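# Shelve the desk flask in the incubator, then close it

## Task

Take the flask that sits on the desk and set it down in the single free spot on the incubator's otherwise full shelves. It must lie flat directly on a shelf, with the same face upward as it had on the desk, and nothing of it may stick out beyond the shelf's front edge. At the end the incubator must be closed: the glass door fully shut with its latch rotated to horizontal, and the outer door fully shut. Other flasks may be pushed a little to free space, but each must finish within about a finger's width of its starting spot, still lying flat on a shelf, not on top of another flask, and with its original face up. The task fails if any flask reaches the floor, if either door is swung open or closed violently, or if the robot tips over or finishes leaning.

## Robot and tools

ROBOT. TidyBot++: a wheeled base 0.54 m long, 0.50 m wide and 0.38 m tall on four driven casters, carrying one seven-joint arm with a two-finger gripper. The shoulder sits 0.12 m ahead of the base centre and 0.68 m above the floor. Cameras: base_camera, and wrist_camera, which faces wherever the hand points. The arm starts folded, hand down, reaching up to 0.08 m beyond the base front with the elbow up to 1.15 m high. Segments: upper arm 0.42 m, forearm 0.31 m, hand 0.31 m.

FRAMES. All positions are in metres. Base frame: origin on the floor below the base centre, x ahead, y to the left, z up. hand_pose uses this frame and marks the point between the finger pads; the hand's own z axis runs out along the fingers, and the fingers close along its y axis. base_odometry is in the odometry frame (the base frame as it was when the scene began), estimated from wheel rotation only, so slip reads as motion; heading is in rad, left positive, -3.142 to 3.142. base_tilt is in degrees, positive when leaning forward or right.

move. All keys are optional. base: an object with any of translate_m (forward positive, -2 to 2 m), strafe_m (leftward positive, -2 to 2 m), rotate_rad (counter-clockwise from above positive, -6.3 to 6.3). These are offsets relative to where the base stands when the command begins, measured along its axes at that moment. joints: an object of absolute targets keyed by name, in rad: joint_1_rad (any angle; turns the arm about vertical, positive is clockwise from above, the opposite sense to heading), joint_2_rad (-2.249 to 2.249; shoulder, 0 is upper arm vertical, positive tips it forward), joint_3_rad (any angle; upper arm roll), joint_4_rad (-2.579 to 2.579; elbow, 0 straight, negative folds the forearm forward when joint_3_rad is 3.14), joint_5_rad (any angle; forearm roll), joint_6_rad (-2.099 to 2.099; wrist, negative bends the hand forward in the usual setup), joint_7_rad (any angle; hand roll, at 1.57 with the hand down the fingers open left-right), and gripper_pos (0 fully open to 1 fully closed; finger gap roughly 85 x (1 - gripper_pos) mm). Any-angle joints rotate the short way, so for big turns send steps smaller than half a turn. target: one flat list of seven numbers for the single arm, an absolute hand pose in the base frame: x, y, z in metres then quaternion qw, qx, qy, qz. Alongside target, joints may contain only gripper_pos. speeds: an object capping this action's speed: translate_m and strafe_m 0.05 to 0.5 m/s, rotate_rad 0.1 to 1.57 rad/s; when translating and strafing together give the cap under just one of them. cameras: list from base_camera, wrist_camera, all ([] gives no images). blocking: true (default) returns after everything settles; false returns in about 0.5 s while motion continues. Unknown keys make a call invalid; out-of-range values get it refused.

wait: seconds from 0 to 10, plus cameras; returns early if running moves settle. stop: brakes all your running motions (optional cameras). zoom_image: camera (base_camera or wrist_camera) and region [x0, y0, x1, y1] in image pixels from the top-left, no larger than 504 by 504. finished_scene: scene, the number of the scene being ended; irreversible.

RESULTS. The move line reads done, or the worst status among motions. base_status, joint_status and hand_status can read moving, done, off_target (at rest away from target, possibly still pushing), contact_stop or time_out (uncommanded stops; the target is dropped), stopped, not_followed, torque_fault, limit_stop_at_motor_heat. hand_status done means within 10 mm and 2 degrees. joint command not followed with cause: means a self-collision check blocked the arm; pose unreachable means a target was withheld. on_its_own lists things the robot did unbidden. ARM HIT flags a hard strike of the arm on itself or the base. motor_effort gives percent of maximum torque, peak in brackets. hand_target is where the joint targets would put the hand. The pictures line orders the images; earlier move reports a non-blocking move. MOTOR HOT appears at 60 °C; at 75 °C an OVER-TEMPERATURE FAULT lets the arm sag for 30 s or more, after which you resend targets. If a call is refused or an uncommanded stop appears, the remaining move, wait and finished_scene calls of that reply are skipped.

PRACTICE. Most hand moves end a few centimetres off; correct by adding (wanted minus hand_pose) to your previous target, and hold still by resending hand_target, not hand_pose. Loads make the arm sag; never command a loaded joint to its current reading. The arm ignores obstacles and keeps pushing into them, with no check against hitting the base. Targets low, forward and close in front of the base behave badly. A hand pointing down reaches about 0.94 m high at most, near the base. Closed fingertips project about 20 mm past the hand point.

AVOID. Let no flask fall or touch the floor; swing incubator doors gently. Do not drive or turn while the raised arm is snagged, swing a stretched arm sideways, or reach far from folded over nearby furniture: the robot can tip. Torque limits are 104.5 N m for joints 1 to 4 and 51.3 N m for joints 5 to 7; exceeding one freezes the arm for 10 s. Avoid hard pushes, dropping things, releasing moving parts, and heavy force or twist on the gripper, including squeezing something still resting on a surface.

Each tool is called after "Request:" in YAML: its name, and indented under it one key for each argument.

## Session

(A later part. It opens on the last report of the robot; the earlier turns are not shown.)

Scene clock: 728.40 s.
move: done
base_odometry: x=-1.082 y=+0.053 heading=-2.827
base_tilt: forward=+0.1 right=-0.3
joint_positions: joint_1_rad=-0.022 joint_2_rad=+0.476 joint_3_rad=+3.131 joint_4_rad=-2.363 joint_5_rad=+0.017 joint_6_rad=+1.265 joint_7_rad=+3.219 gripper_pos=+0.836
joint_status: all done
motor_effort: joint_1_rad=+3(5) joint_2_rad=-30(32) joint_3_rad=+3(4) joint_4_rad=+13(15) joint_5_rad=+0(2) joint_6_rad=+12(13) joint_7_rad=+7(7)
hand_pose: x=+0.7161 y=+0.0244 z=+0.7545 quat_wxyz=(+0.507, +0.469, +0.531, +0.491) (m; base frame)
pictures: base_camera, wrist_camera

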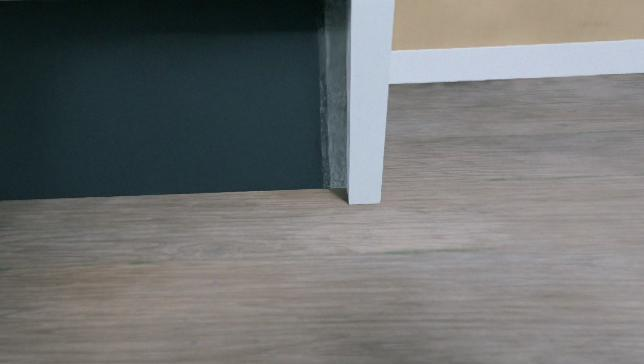

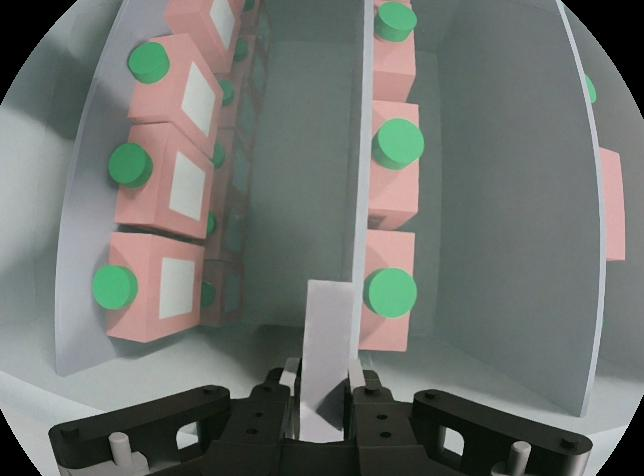

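Request:
move:
  joints: {"gripper_pos":0.55,"joint_7_rad":3.22}

Request:
move:
  base: {"translate_m":-0.35}
  speeds: {"translate_m":0.15}

Request:
move:
  joints: {"joint_7_rad":1.6}

Request:
zoom_image:
  camera: "wrist_camera"
  region: [200, 150, 450, 350]

Scene clock: 735.13 s.
move: done
base_odometry: x=-1.082 y=+0.053 heading=-2.827
base_tilt: forward=+0.0 right=-0.3
joint_positions: joint_1_rad=-0.009 joint_2_rad=+0.474 joint_3_rad=+3.134 joint_4_rad=-2.361 joint_5_rad=+0.017 joint_6_rad=+1.270 joint_7_rad=+3.215 gripper_pos=+0.550
joint_status: all done
motor_effort: joint_1_rad=+0(3) joint_2_rad=-28(30) joint_3_rad=-1(4) joint_4_rad=+12(13) joint_5_rad=+0(0) joint_6_rad=+9(12) joint_7_rad=+0(6)
hand_pose: x=+0.7170 y=+0.0153 z=+0.7587 quat_wxyz=(+0.512, +0.471, +0.524, +0.491) (m; base frame)
pictures: base_camera, wrist_camera

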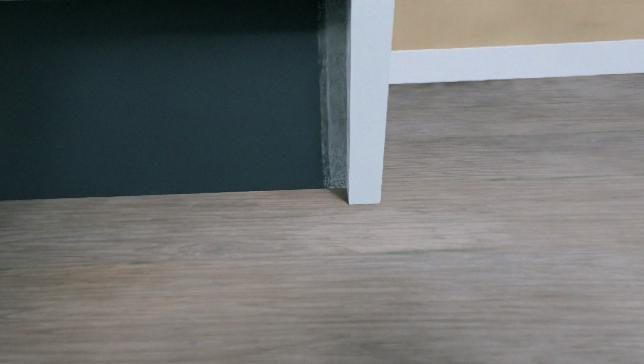

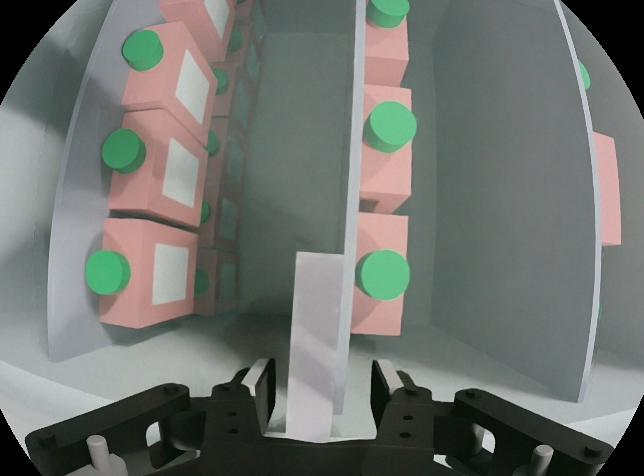

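Scene clock: 738.10 s.
move: done
base_odometry: x=-0.749 y=+0.161 heading=-2.827
base_tilt: forward=+0.0 right=-0.3
base_status: done
joint_positions: joint_1_rad=-0.009 joint_2_rad=+0.472 joint_3_rad=+3.134 joint_4_rad=-2.355 joint_5_rad=+0.017 joint_6_rad=+1.270 joint_7_rad=+3.215 gripper_pos=+0.550
motor_effort: joint_1_rad=-1(2) joint_2_rad=-28(29) joint_3_rad=-1(2) joint_4_rad=+11(12) joint_5_rad=+0(1) joint_6_rad=+9(9) joint_7_rad=+0(1)
hand_pose: x=+0.7186 y=+0.0152 z=+0.7621 quat_wxyz=(+0.514, +0.469, +0.522, +0.492) (m; base frame)
pictures: base_camera, wrist_camera

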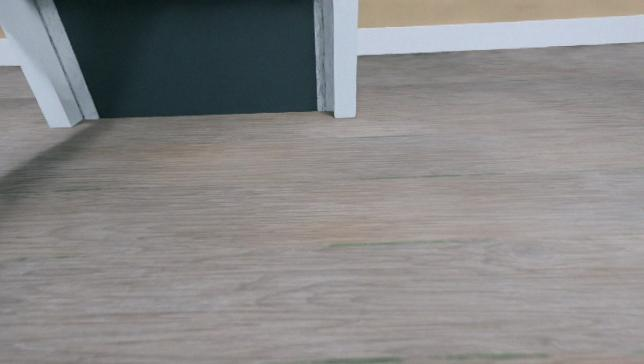

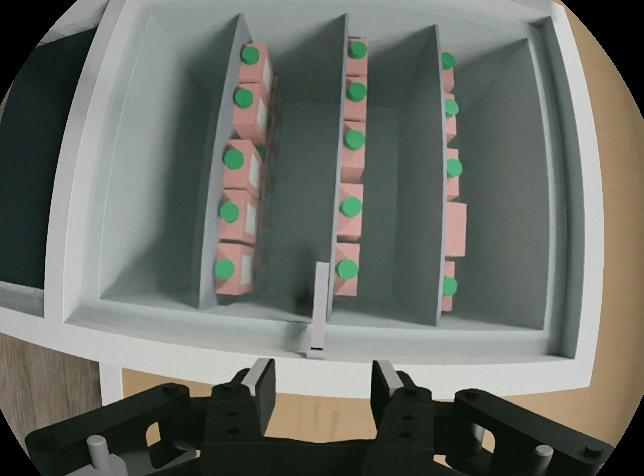

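Scene clock: 740.23 s.
move: done
base_odometry: x=-0.749 y=+0.161 heading=-2.827
base_tilt: forward=+0.0 right=-0.3
joint_positions: joint_1_rad=-0.009 joint_2_rad=+0.472 joint_3_rad=+3.134 joint_4_rad=-2.355 joint_5_rad=+0.017 joint_6_rad=+1.270 joint_7_rad=+1.673 gripper_pos=+0.550
joint_status: all done
motor_effort: joint_1_rad=-1(1) joint_2_rad=-28(28) joint_3_rad=-2(2) joint_4_rad=+11(11) joint_5_rad=+0(1) joint_6_rad=+9(9) joint_7_rad=+1(1)
hand_pose: x=+0.7186 y=+0.0152 z=+0.7621 quat_wxyz=(+0.026, +0.700, +0.048, +0.712) (m; base frame)
pictures: base_camera, wrist_camera

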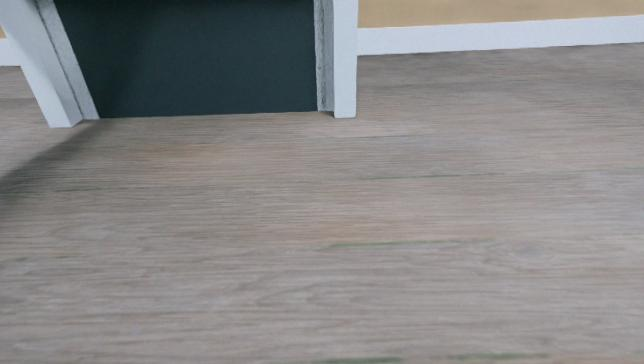

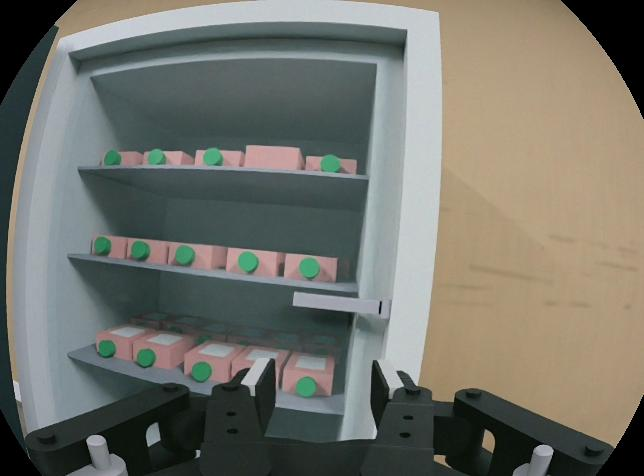

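Scaled by 2.016.

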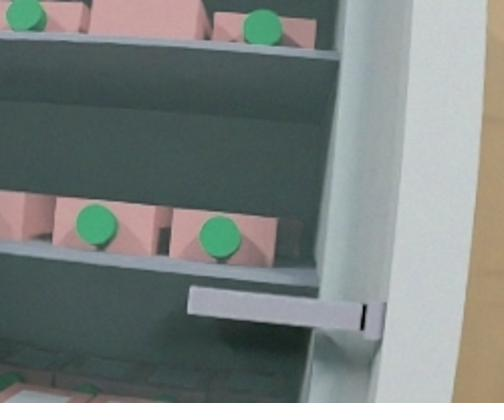

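Request:
move:
  base: {"translate_m":-0.45}
  speeds: {"translate_m":0.3}

Request:
move:
  joints: {"joint_1_rad":0,"joint_2_rad":-0.2,"joint_3_rad":3.14,"joint_4_rad":-2.4,"joint_6_rad":0.7,"joint_7_rad":1.57,"gripper_pos":1}
  cameras: []

Request:
move:
  joints: {"joint_1_rad":0,"joint_2_rad":-0.545,"joint_3_rad":3.14,"joint_4_rad":-2.39,"joint_6_rad":0.2}

Scene clock: 751.87 s.
move: done
base_odometry: x=-0.321 y=+0.300 heading=-2.826
base_tilt: forward=+0.0 right=-0.3
base_status: done
joint_positions: joint_1_rad=-0.009 joint_2_rad=+0.471 joint_3_rad=+3.134 joint_4_rad=-2.355 joint_5_rad=+0.017 joint_6_rad=+1.270 joint_7_rad=+1.673 gripper_pos=+0.550
motor_effort: joint_1_rad=+0(1) joint_2_rad=-28(30) joint_3_rad=-1(2) joint_4_rad=+10(12) joint_5_rad=+0(1) joint_6_rad=+9(9) joint_7_rad=+1(1)
hand_pose: x=+0.7186 y=+0.0152 z=+0.7630 quat_wxyz=(+0.026, +0.700, +0.048, +0.712) (m; base frame)
pictures: base_camera, wrist_camera

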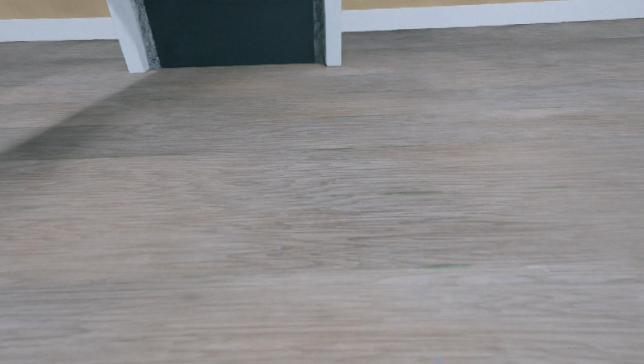

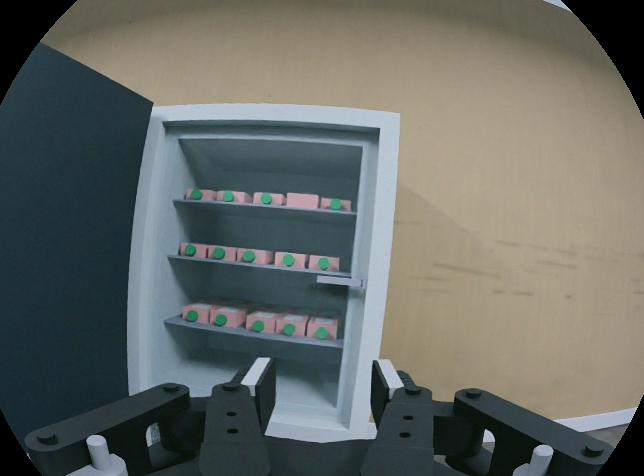

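Scene clock: 754.07 s.
move: done
base_odometry: x=-0.321 y=+0.300 heading=-2.826
base_tilt: forward=+0.0 right=-0.3
joint_positions: joint_1_rad=-0.009 joint_2_rad=-0.185 joint_3_rad=+3.134 joint_4_rad=-2.387 joint_5_rad=+0.017 joint_6_rad=+0.756 joint_7_rad=+1.645 gripper_pos=+0.999
joint_status: all done
motor_effort: joint_1_rad=+0(2) joint_2_rad=-12(30) joint_3_rad=-1(3) joint_4_rad=+19(19) joint_5_rad=+0(1) joint_6_rad=+9(10) joint_7_rad=+1(1)
hand_pose: x=+0.6040 y=+0.0130 z=+0.9484 quat_wxyz=(+0.023, +0.661, +0.039, +0.749) (m; base frame)
pictures: none

Scene clock: 755.87 s.
move: done
base_odometry: x=-0.321 y=+0.300 heading=-2.826
base_tilt: forward=+0.0 right=-0.4
joint_positions: joint_1_rad=-0.009 joint_2_rad=-0.533 joint_3_rad=+3.134 joint_4_rad=-2.387 joint_5_rad=+0.017 joint_6_rad=+0.257 joint_7_rad=+1.645 gripper_pos=+0.999
joint_status: all done
motor_effort: joint_1_rad=+0(2) joint_2_rad=-2(14) joint_3_rad=+1(2) joint_4_rad=+22(22) joint_5_rad=+0(1) joint_6_rad=+9(10) joint_7_rad=+1(1)
hand_pose: x=+0.5180 y=+0.0096 z=+0.9478 quat_wxyz=(+0.026, +0.715, +0.041, +0.697) (m; base frame)
pictures: base_camera, wrist_camera

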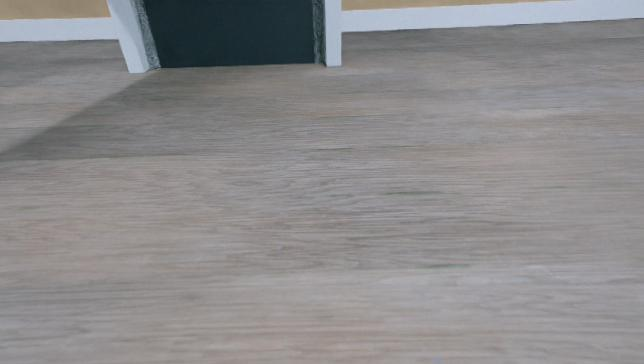

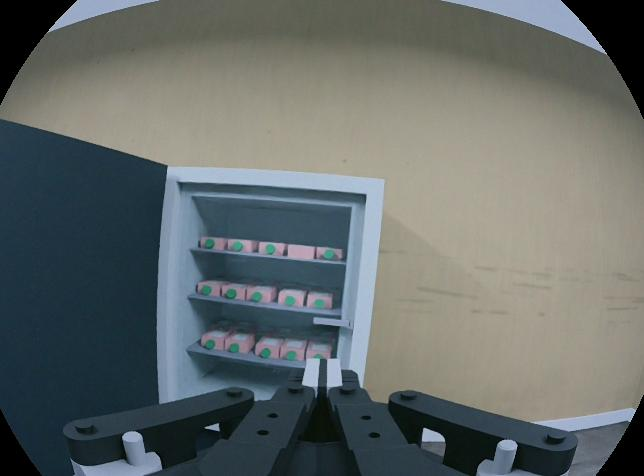

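Request:
move:
  base: {"strafe_m":1.15}
  speeds: {"strafe_m":0.3}

Scene clock: 771.87 s.
move: done
base_odometry: x=+0.036 y=-0.793 heading=-2.826
base_tilt: forward=+0.1 right=-0.3
base_status: done
joint_positions: joint_1_rad=-0.009 joint_2_rad=-0.533 joint_3_rad=+3.134 joint_4_rad=-2.387 joint_5_rad=+0.017 joint_6_rad=+0.253 joint_7_rad=+1.645 gripper_pos=+0.999
motor_effort: joint_1_rad=-1(1) joint_2_rad=-2(3) joint_3_rad=+1(2) joint_4_rad=+22(22) joint_5_rad=+0(1) joint_6_rad=+9(10) joint_7_rad=+0(1)
hand_pose: x=+0.5179 y=+0.0095 z=+0.9470 quat_wxyz=(+0.026, +0.716, +0.040, +0.696) (m; base frame)
pictures: base_camera, wrist_camera

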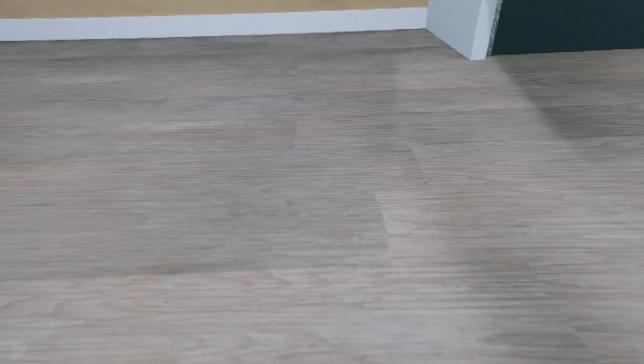

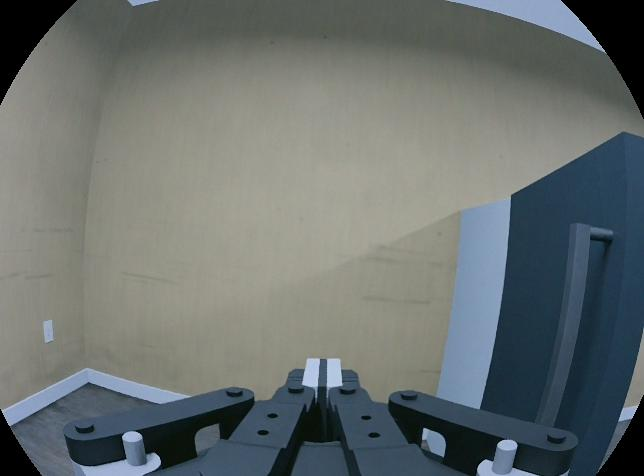

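Request:
move:
  base: {"translate_m":0.44}
  speeds: {"translate_m":0.25}

Scene clock: 779.93 s.
move: done
base_odometry: x=-0.382 y=-0.930 heading=-2.826
base_tilt: forward=+0.0 right=-0.3
base_status: done
joint_positions: joint_1_rad=-0.009 joint_2_rad=-0.538 joint_3_rad=+3.134 joint_4_rad=-2.387 joint_5_rad=+0.017 joint_6_rad=+0.252 joint_7_rad=+1.645 gripper_pos=+0.999
motor_effort: joint_1_rad=+0(1) joint_2_rad=-2(4) joint_3_rad=+0(1) joint_4_rad=+22(22) joint_5_rad=+0(1) joint_6_rad=+9(9) joint_7_rad=+1(1)
hand_pose: x=+0.5166 y=+0.0095 z=+0.9485 quat_wxyz=(+0.026, +0.715, +0.040, +0.697) (m; base frame)
pictures: base_camera, wrist_camera

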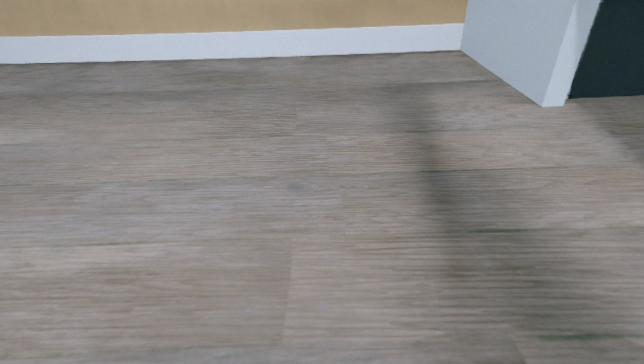

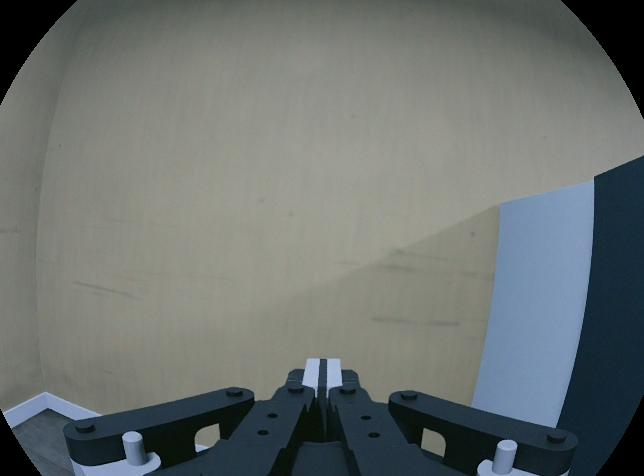

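Request:
move:
  base: {"strafe_m":-0.3}
  speeds: {"strafe_m":0.15}

Scene clock: 789.83 s.
move: done
base_odometry: x=-0.476 y=-0.644 heading=-2.825
base_tilt: forward=+0.0 right=-0.3
base_status: done
joint_positions: joint_1_rad=-0.007 joint_2_rad=-0.538 joint_3_rad=+3.133 joint_4_rad=-2.387 joint_5_rad=+0.017 joint_6_rad=+0.252 joint_7_rad=+1.644 gripper_pos=+0.999
motor_effort: joint_1_rad=+0(4) joint_2_rad=-2(3) joint_3_rad=+0(5) joint_4_rad=+21(22) joint_5_rad=+0(1) joint_6_rad=+9(9) joint_7_rad=+0(1)
hand_pose: x=+0.5165 y=+0.0094 z=+0.9484 quat_wxyz=(+0.027, +0.715, +0.040, +0.697) (m; base frame)
pictures: base_camera, wrist_camera

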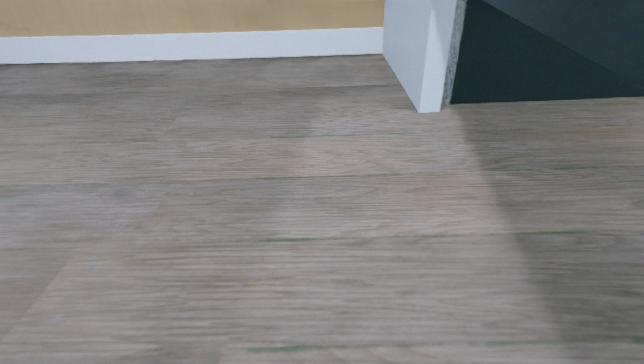

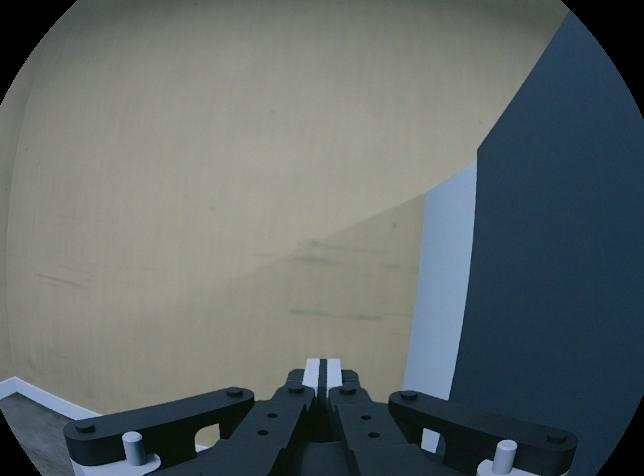

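Request:
move:
  base: {"strafe_m":-0.12}
  speeds: {"strafe_m":0.07}

Request:
move:
  base: {"strafe_m":-0.1}
  speeds: {"strafe_m":0.07}

Scene clock: 795.80 s.
move: done
base_odometry: x=-0.513 y=-0.530 heading=-2.825
base_tilt: forward=+0.1 right=-0.2
base_status: done
joint_positions: joint_1_rad=-0.007 joint_2_rad=-0.539 joint_3_rad=+3.131 joint_4_rad=-2.388 joint_5_rad=+0.017 joint_6_rad=+0.251 joint_7_rad=+1.643 gripper_pos=+0.999
motor_effort: joint_1_rad=+0(3) joint_2_rad=-2(3) joint_3_rad=+0(7) joint_4_rad=+21(23) joint_5_rad=+0(2) joint_6_rad=+9(9) joint_7_rad=+0(1)
hand_pose: x=+0.5164 y=+0.0104 z=+0.9483 quat_wxyz=(+0.026, +0.715, +0.041, +0.697) (m; base frame)
pictures: base_camera, wrist_camera

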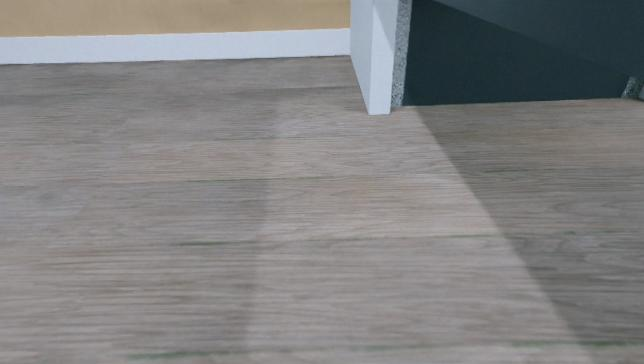

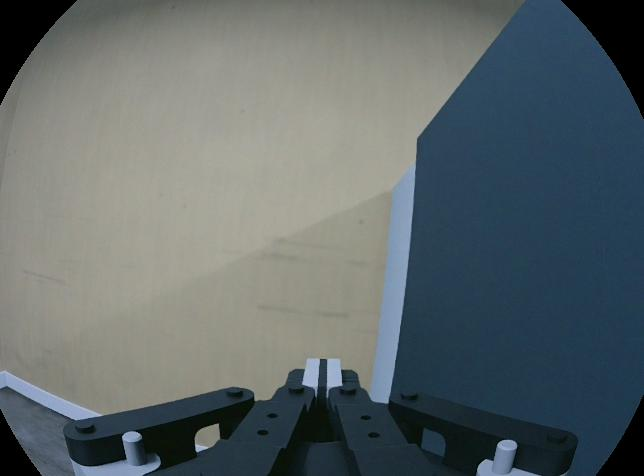

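Scene clock: 797.73 s.
move: done
base_odometry: x=-0.545 y=-0.435 heading=-2.825
base_tilt: forward=+0.0 right=-0.3
base_status: done
joint_positions: joint_1_rad=-0.007 joint_2_rad=-0.539 joint_3_rad=+3.131 joint_4_rad=-2.388 joint_5_rad=+0.018 joint_6_rad=+0.251 joint_7_rad=+1.642 gripper_pos=+0.999
motor_effort: joint_1_rad=+0(3) joint_2_rad=-2(3) joint_3_rad=+0(6) joint_4_rad=+21(23) joint_5_rad=+0(2) joint_6_rad=+9(10) joint_7_rad=+0(1)
hand_pose: x=+0.5163 y=+0.0108 z=+0.9480 quat_wxyz=(+0.026, +0.716, +0.041, +0.697) (m; base frame)
pictures: base_camera, wrist_camera

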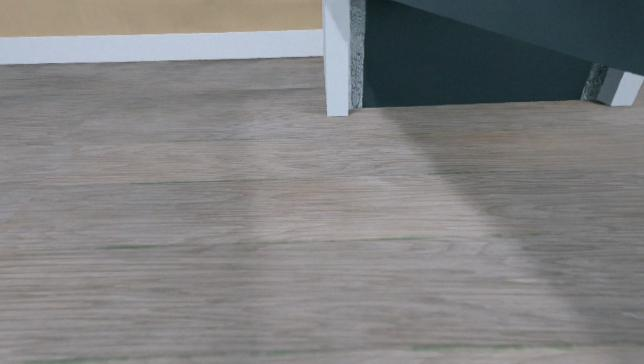

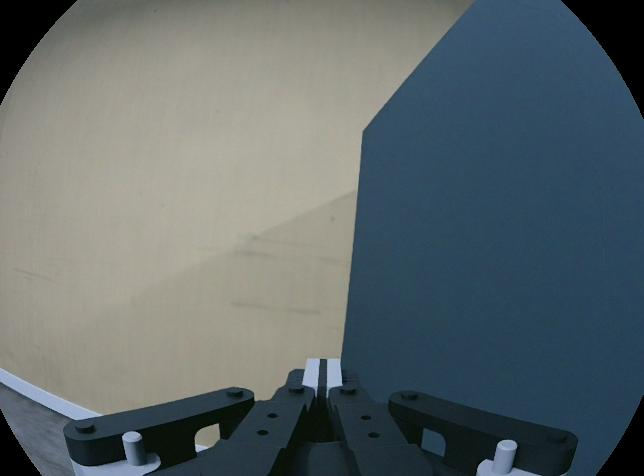

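Request:
move:
  base: {"strafe_m":-0.1}
  speeds: {"strafe_m":0.07}

Request:
move:
  base: {"strafe_m":-0.1}
  speeds: {"strafe_m":0.07}

Scene clock: 804.53 s.
move: done
base_odometry: x=-0.576 y=-0.340 heading=-2.825
base_tilt: forward=+0.0 right=-0.3
base_status: done
joint_positions: joint_1_rad=-0.008 joint_2_rad=-0.539 joint_3_rad=+3.130 joint_4_rad=-2.388 joint_5_rad=+0.018 joint_6_rad=+0.251 joint_7_rad=+1.642 gripper_pos=+0.999
motor_effort: joint_1_rad=+0(4) joint_2_rad=-2(3) joint_3_rad=-1(8) joint_4_rad=+22(23) joint_5_rad=+1(2) joint_6_rad=+9(10) joint_7_rad=+1(1)
hand_pose: x=+0.5163 y=+0.0112 z=+0.9478 quat_wxyz=(+0.025, +0.716, +0.042, +0.697) (m; base frame)
pictures: base_camera, wrist_camera

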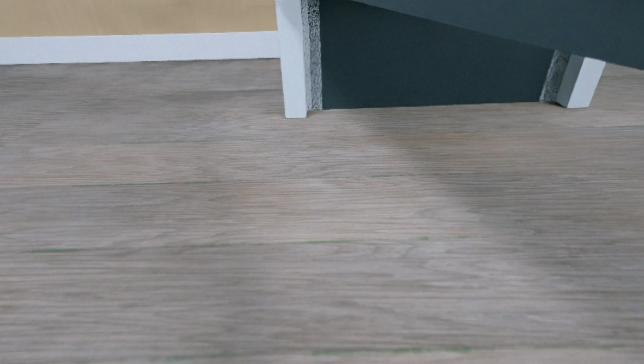

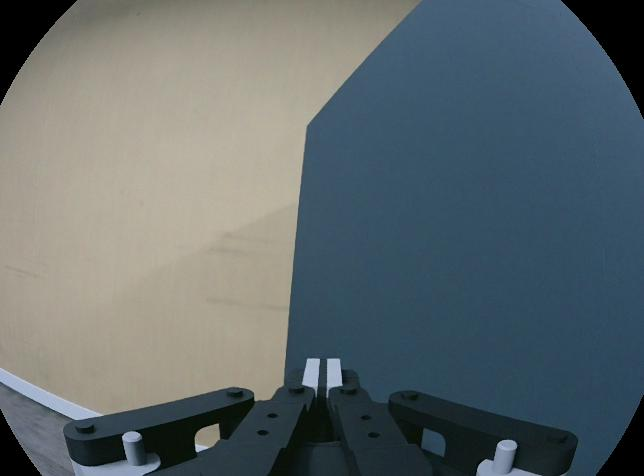

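Scene clock: 806.47 s.
move: done
base_odometry: x=-0.607 y=-0.245 heading=-2.825
base_tilt: forward=+0.0 right=-0.3
base_status: done
joint_positions: joint_1_rad=-0.007 joint_2_rad=-0.539 joint_3_rad=+3.131 joint_4_rad=-2.388 joint_5_rad=+0.018 joint_6_rad=+0.250 joint_7_rad=+1.641 gripper_pos=+0.999
motor_effort: joint_1_rad=+1(4) joint_2_rad=-2(4) joint_3_rad=+0(7) joint_4_rad=+21(22) joint_5_rad=+0(2) joint_6_rad=+9(10) joint_7_rad=+1(1)
hand_pose: x=+0.5163 y=+0.0109 z=+0.9477 quat_wxyz=(+0.025, +0.716, +0.041, +0.697) (m; base frame)
pictures: base_camera, wrist_camera

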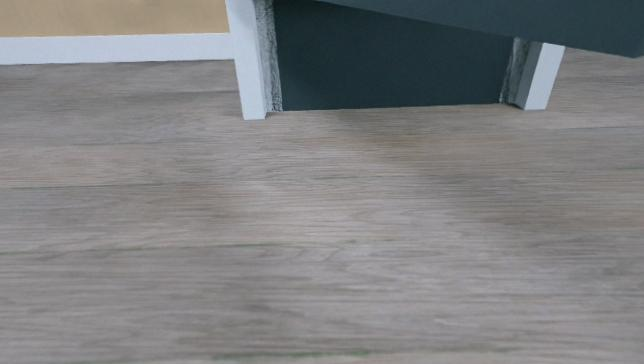

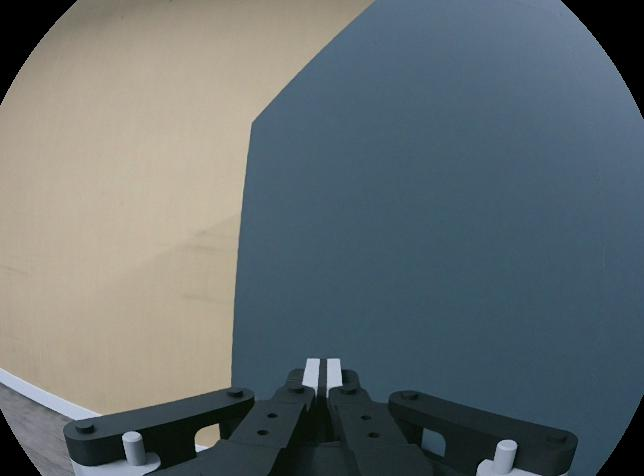

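Request:
move:
  base: {"translate_m":0.05,"strafe_m":-0.13}
  speeds: {"translate_m":0.07}

Request:
move:
  base: {"translate_m":0.06,"strafe_m":-0.1}
  speeds: {"translate_m":0.07}

Scene clock: 826.00 s.
move: done
base_odometry: x=-0.695 y=-0.137 heading=-2.825
base_tilt: forward=+0.0 right=-0.3
base_status: done
joint_positions: joint_1_rad=-0.008 joint_2_rad=-0.540 joint_3_rad=+3.130 joint_4_rad=-2.388 joint_5_rad=+0.018 joint_6_rad=+0.250 joint_7_rad=+1.641 gripper_pos=+0.999
motor_effort: joint_1_rad=-1(3) joint_2_rad=-2(3) joint_3_rad=+0(4) joint_4_rad=+22(23) joint_5_rad=+1(1) joint_6_rad=+9(10) joint_7_rad=+1(1)
hand_pose: x=+0.5161 y=+0.0111 z=+0.9478 quat_wxyz=(+0.025, +0.716, +0.041, +0.697) (m; base frame)
pictures: base_camera, wrist_camera

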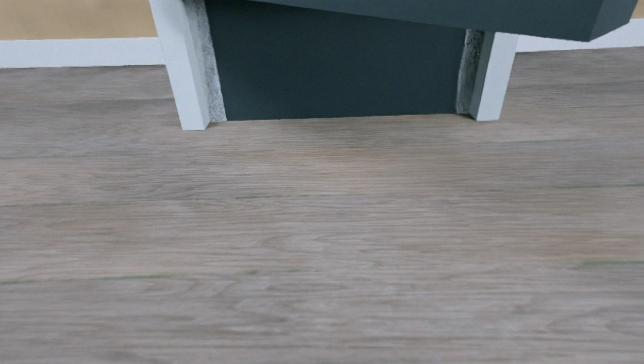

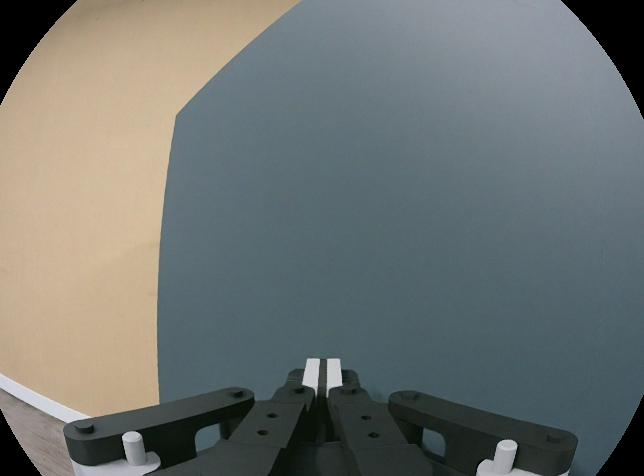

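Scene clock: 828.17 s.
move: done
base_odometry: x=-0.783 y=-0.061 heading=-2.825
base_tilt: forward=+0.0 right=-0.3
base_status: done
joint_positions: joint_1_rad=-0.008 joint_2_rad=-0.540 joint_3_rad=+3.131 joint_4_rad=-2.388 joint_5_rad=+0.018 joint_6_rad=+0.250 joint_7_rad=+1.641 gripper_pos=+0.999
motor_effort: joint_1_rad=-1(3) joint_2_rad=-2(4) joint_3_rad=-1(5) joint_4_rad=+22(23) joint_5_rad=+0(1) joint_6_rad=+9(9) joint_7_rad=+0(1)
hand_pose: x=+0.5159 y=+0.0112 z=+0.9480 quat_wxyz=(+0.025, +0.716, +0.041, +0.697) (m; base frame)
pictures: base_camera, wrist_camera

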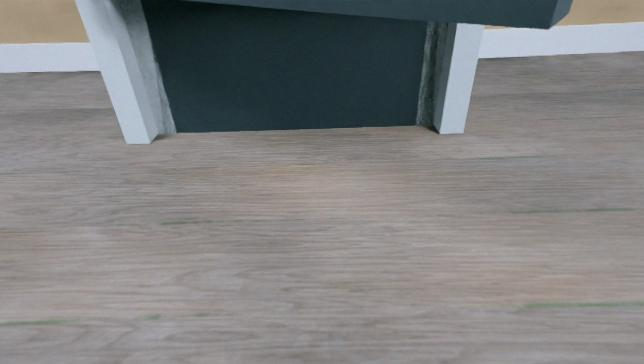

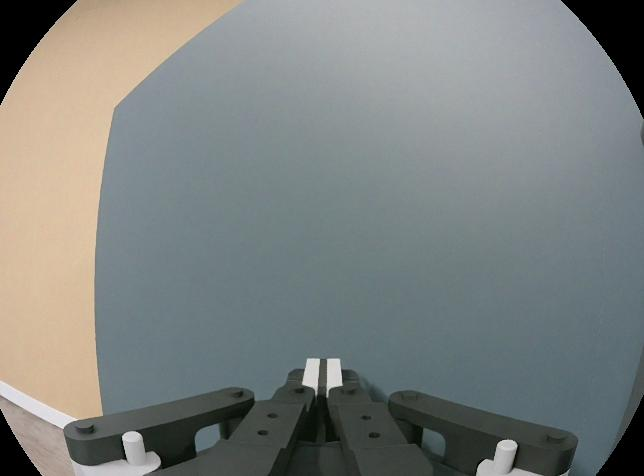

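Request:
move:
  base: {"translate_m":0.09,"strafe_m":-0.07}
  speeds: {"translate_m":0.07}

Request:
move:
  base: {"translate_m":0.09,"strafe_m":-0.05}
  speeds: {"translate_m":0.07}

Scene clock: 841.17 s.
move: done
base_odometry: x=-0.891 y=-0.022 heading=-2.825
base_tilt: forward=+0.1 right=-0.3
base_status: done
joint_positions: joint_1_rad=-0.008 joint_2_rad=-0.545 joint_3_rad=+3.130 joint_4_rad=-2.390 joint_5_rad=+0.018 joint_6_rad=+0.248 joint_7_rad=+1.641 gripper_pos=+0.999
motor_effort: joint_1_rad=+0(3) joint_2_rad=-2(4) joint_3_rad=+0(4) joint_4_rad=+21(24) joint_5_rad=+0(1) joint_6_rad=+9(10) joint_7_rad=+1(1)
hand_pose: x=+0.5145 y=+0.0114 z=+0.9486 quat_wxyz=(+0.025, +0.715, +0.042, +0.698) (m; base frame)
pictures: base_camera, wrist_camera

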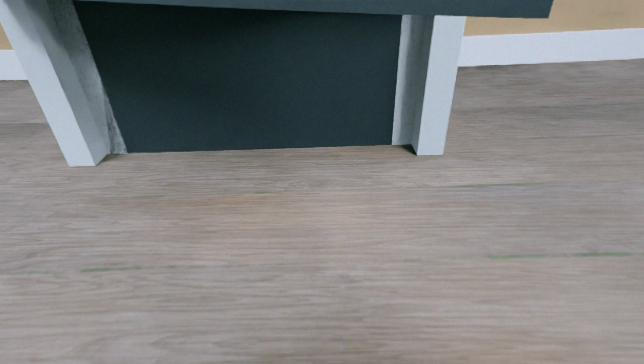

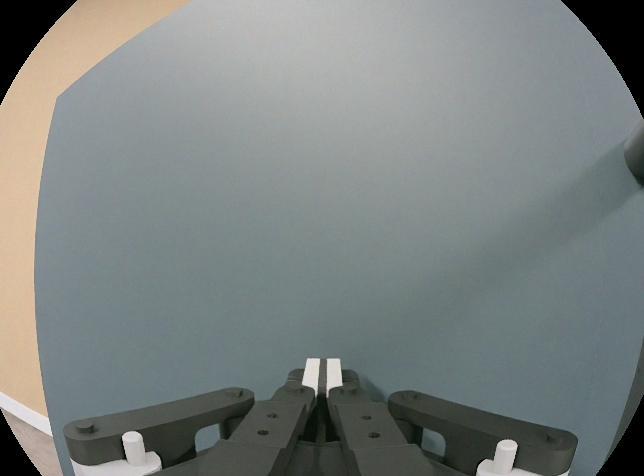

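Scene clock: 843.17 s.
move: done
base_odometry: x=-0.992 y=-0.002 heading=-2.825
base_tilt: forward=+0.0 right=-0.4
base_status: done
joint_positions: joint_1_rad=-0.008 joint_2_rad=-0.549 joint_3_rad=+3.130 joint_4_rad=-2.391 joint_5_rad=+0.018 joint_6_rad=+0.248 joint_7_rad=+1.641 gripper_pos=+0.999
motor_effort: joint_1_rad=+0(1) joint_2_rad=-2(4) joint_3_rad=-1(1) joint_4_rad=+21(23) joint_5_rad=+0(1) joint_6_rad=+9(10) joint_7_rad=+0(1)
hand_pose: x=+0.5134 y=+0.0114 z=+0.9491 quat_wxyz=(+0.025, +0.714, +0.042, +0.698) (m; base frame)
pictures: base_camera, wrist_camera

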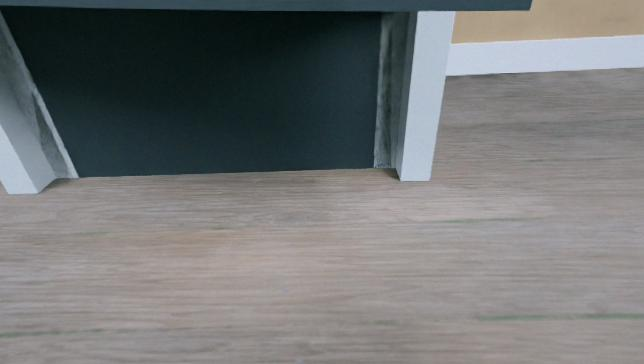

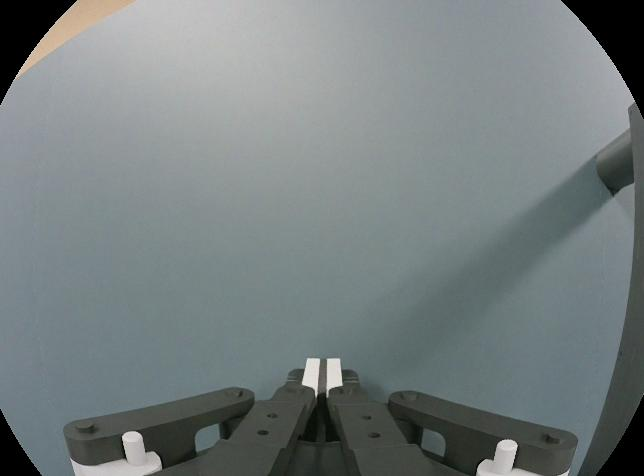

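Request:
move:
  base: {"translate_m":0.08}
  speeds: {"translate_m":0.06}

Request:
move:
  base: {"translate_m":0.05}
  speeds: {"translate_m":0.06}

Scene clock: 852.47 s.
move: done
base_odometry: x=-1.068 y=-0.027 heading=-2.825
base_tilt: forward=+0.0 right=-0.3
base_status: done
joint_positions: joint_1_rad=-0.008 joint_2_rad=-0.549 joint_3_rad=+3.130 joint_4_rad=-2.392 joint_5_rad=+0.018 joint_6_rad=+0.247 joint_7_rad=+1.641 gripper_pos=+0.999
motor_effort: joint_1_rad=+0(2) joint_2_rad=-2(4) joint_3_rad=+0(1) joint_4_rad=+21(23) joint_5_rad=+0(1) joint_6_rad=+9(10) joint_7_rad=+0(1)
hand_pose: x=+0.5132 y=+0.0114 z=+0.9487 quat_wxyz=(+0.025, +0.714, +0.042, +0.698) (m; base frame)
pictures: base_camera, wrist_camera

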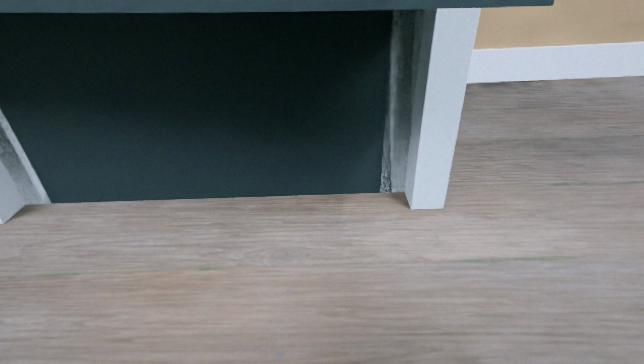

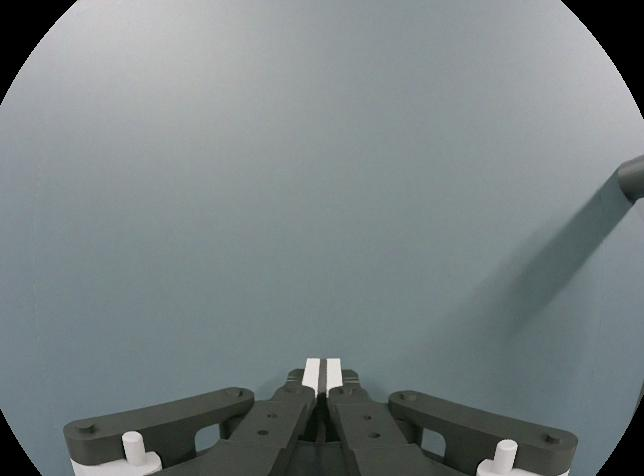

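Scene clock: 853.80 s.
move: done
base_odometry: x=-1.116 y=-0.042 heading=-2.826
base_tilt: forward=+0.0 right=-0.3
base_status: done
joint_positions: joint_1_rad=-0.008 joint_2_rad=-0.550 joint_3_rad=+3.130 joint_4_rad=-2.392 joint_5_rad=+0.018 joint_6_rad=+0.247 joint_7_rad=+1.641 gripper_pos=+0.999
motor_effort: joint_1_rad=+0(1) joint_2_rad=-2(5) joint_3_rad=-1(1) joint_4_rad=+22(24) joint_5_rad=+0(0) joint_6_rad=+9(9) joint_7_rad=+1(1)
hand_pose: x=+0.5128 y=+0.0113 z=+0.9484 quat_wxyz=(+0.025, +0.715, +0.042, +0.698) (m; base frame)
pictures: base_camera, wrist_camera

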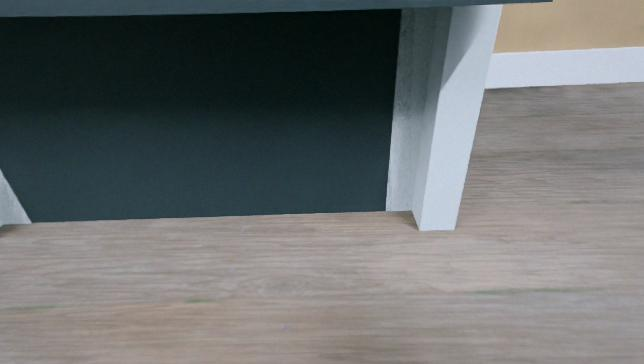

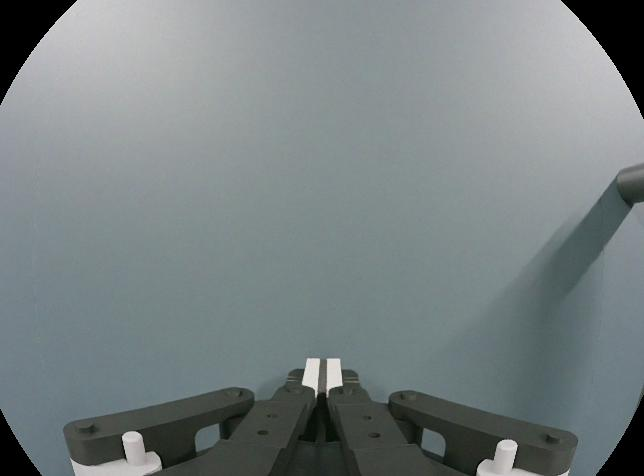

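Request:
move:
  base: {"translate_m":0.03}
  speeds: {"translate_m":0.05}

Request:
move:
  base: {"translate_m":0.02}
  speeds: {"translate_m":0.05}

Request:
move:
  base: {"translate_m":0.02}
  speeds: {"translate_m":0.05}

Scene clock: 861.00 s.
move: done
base_odometry: x=-1.145 y=-0.052 heading=-2.826
base_tilt: forward=+0.0 right=-0.3
base_status: done
joint_positions: joint_1_rad=-0.008 joint_2_rad=-0.547 joint_3_rad=+3.130 joint_4_rad=-2.393 joint_5_rad=+0.018 joint_6_rad=+0.247 joint_7_rad=+1.641 gripper_pos=+0.999
motor_effort: joint_1_rad=+0(1) joint_2_rad=-2(4) joint_3_rad=+0(1) joint_4_rad=+22(22) joint_5_rad=+0(1) joint_6_rad=+9(9) joint_7_rad=+0(1)
hand_pose: x=+0.5137 y=+0.0113 z=+0.9466 quat_wxyz=(+0.025, +0.716, +0.042, +0.696) (m; base frame)
pictures: base_camera, wrist_camera

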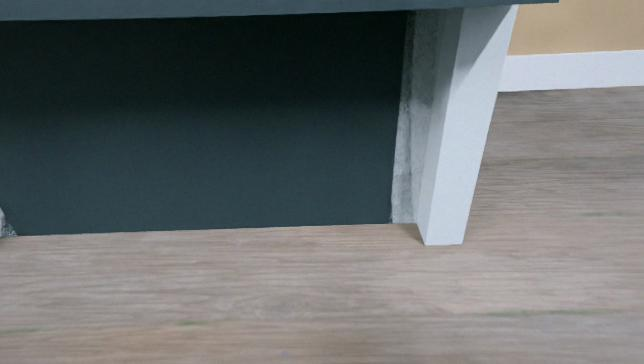

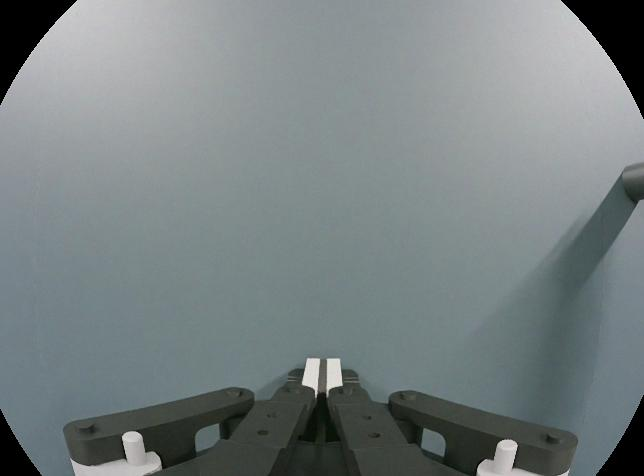

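Scene clock: 861.93 s.
move: done
base_odometry: x=-1.163 y=-0.058 heading=-2.826
base_tilt: forward=+0.0 right=-0.3
base_status: done
joint_positions: joint_1_rad=-0.009 joint_2_rad=-0.600 joint_3_rad=+3.130 joint_4_rad=-2.421 joint_5_rad=+0.018 joint_6_rad=+0.234 joint_7_rad=+1.641 gripper_pos=+0.999
motor_effort: joint_1_rad=+2(3) joint_2_rad=+9(13) joint_3_rad=+3(5) joint_4_rad=+26(29) joint_5_rad=+0(1) joint_6_rad=+10(12) joint_7_rad=+0(1)
hand_pose: x=+0.4971 y=+0.0112 z=+0.9463 quat_wxyz=(+0.025, +0.712, +0.042, +0.701) (m; base frame)
pictures: base_camera, wrist_camera

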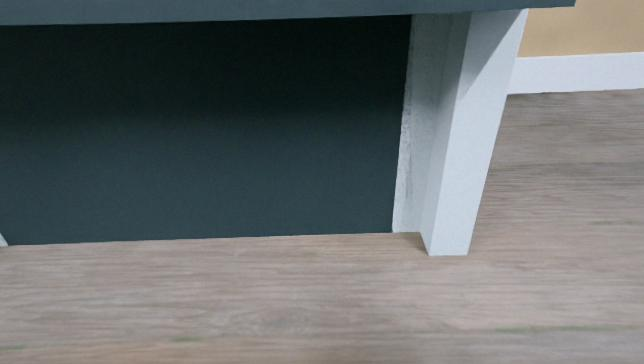

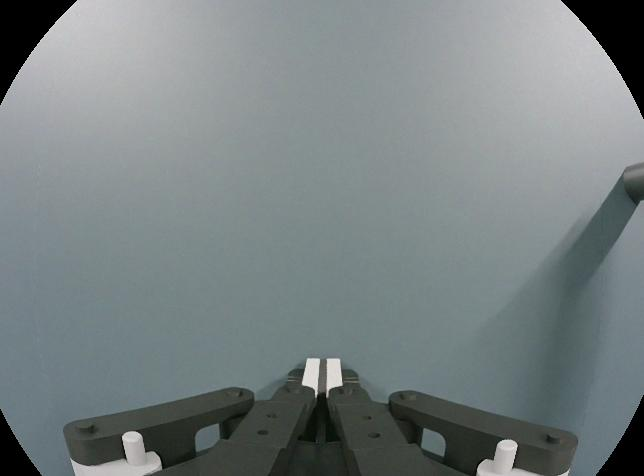

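Scene clock: 862.87 s.
move: done
base_odometry: x=-1.181 y=-0.063 heading=-2.826
base_tilt: forward=+0.0 right=-0.3
base_status: done
joint_positions: joint_1_rad=-0.009 joint_2_rad=-0.661 joint_3_rad=+3.129 joint_4_rad=-2.451 joint_5_rad=+0.018 joint_6_rad=+0.220 joint_7_rad=+1.641 gripper_pos=+0.999
motor_effort: joint_1_rad=+3(4) joint_2_rad=+22(24) joint_3_rad=+5(6) joint_4_rad=+32(34) joint_5_rad=+0(1) joint_6_rad=+13(14) joint_7_rad=+0(1)
hand_pose: x=+0.4787 y=+0.0114 z=+0.9458 quat_wxyz=(+0.026, +0.706, +0.042, +0.707) (m; base frame)
pictures: base_camera, wrist_camera

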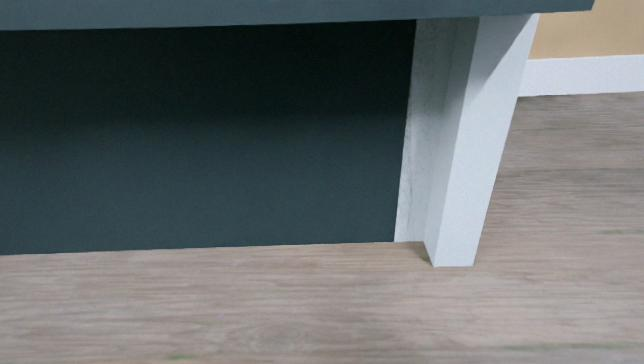

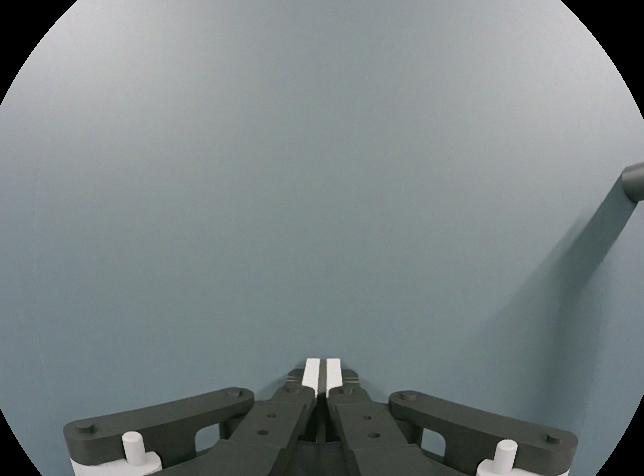

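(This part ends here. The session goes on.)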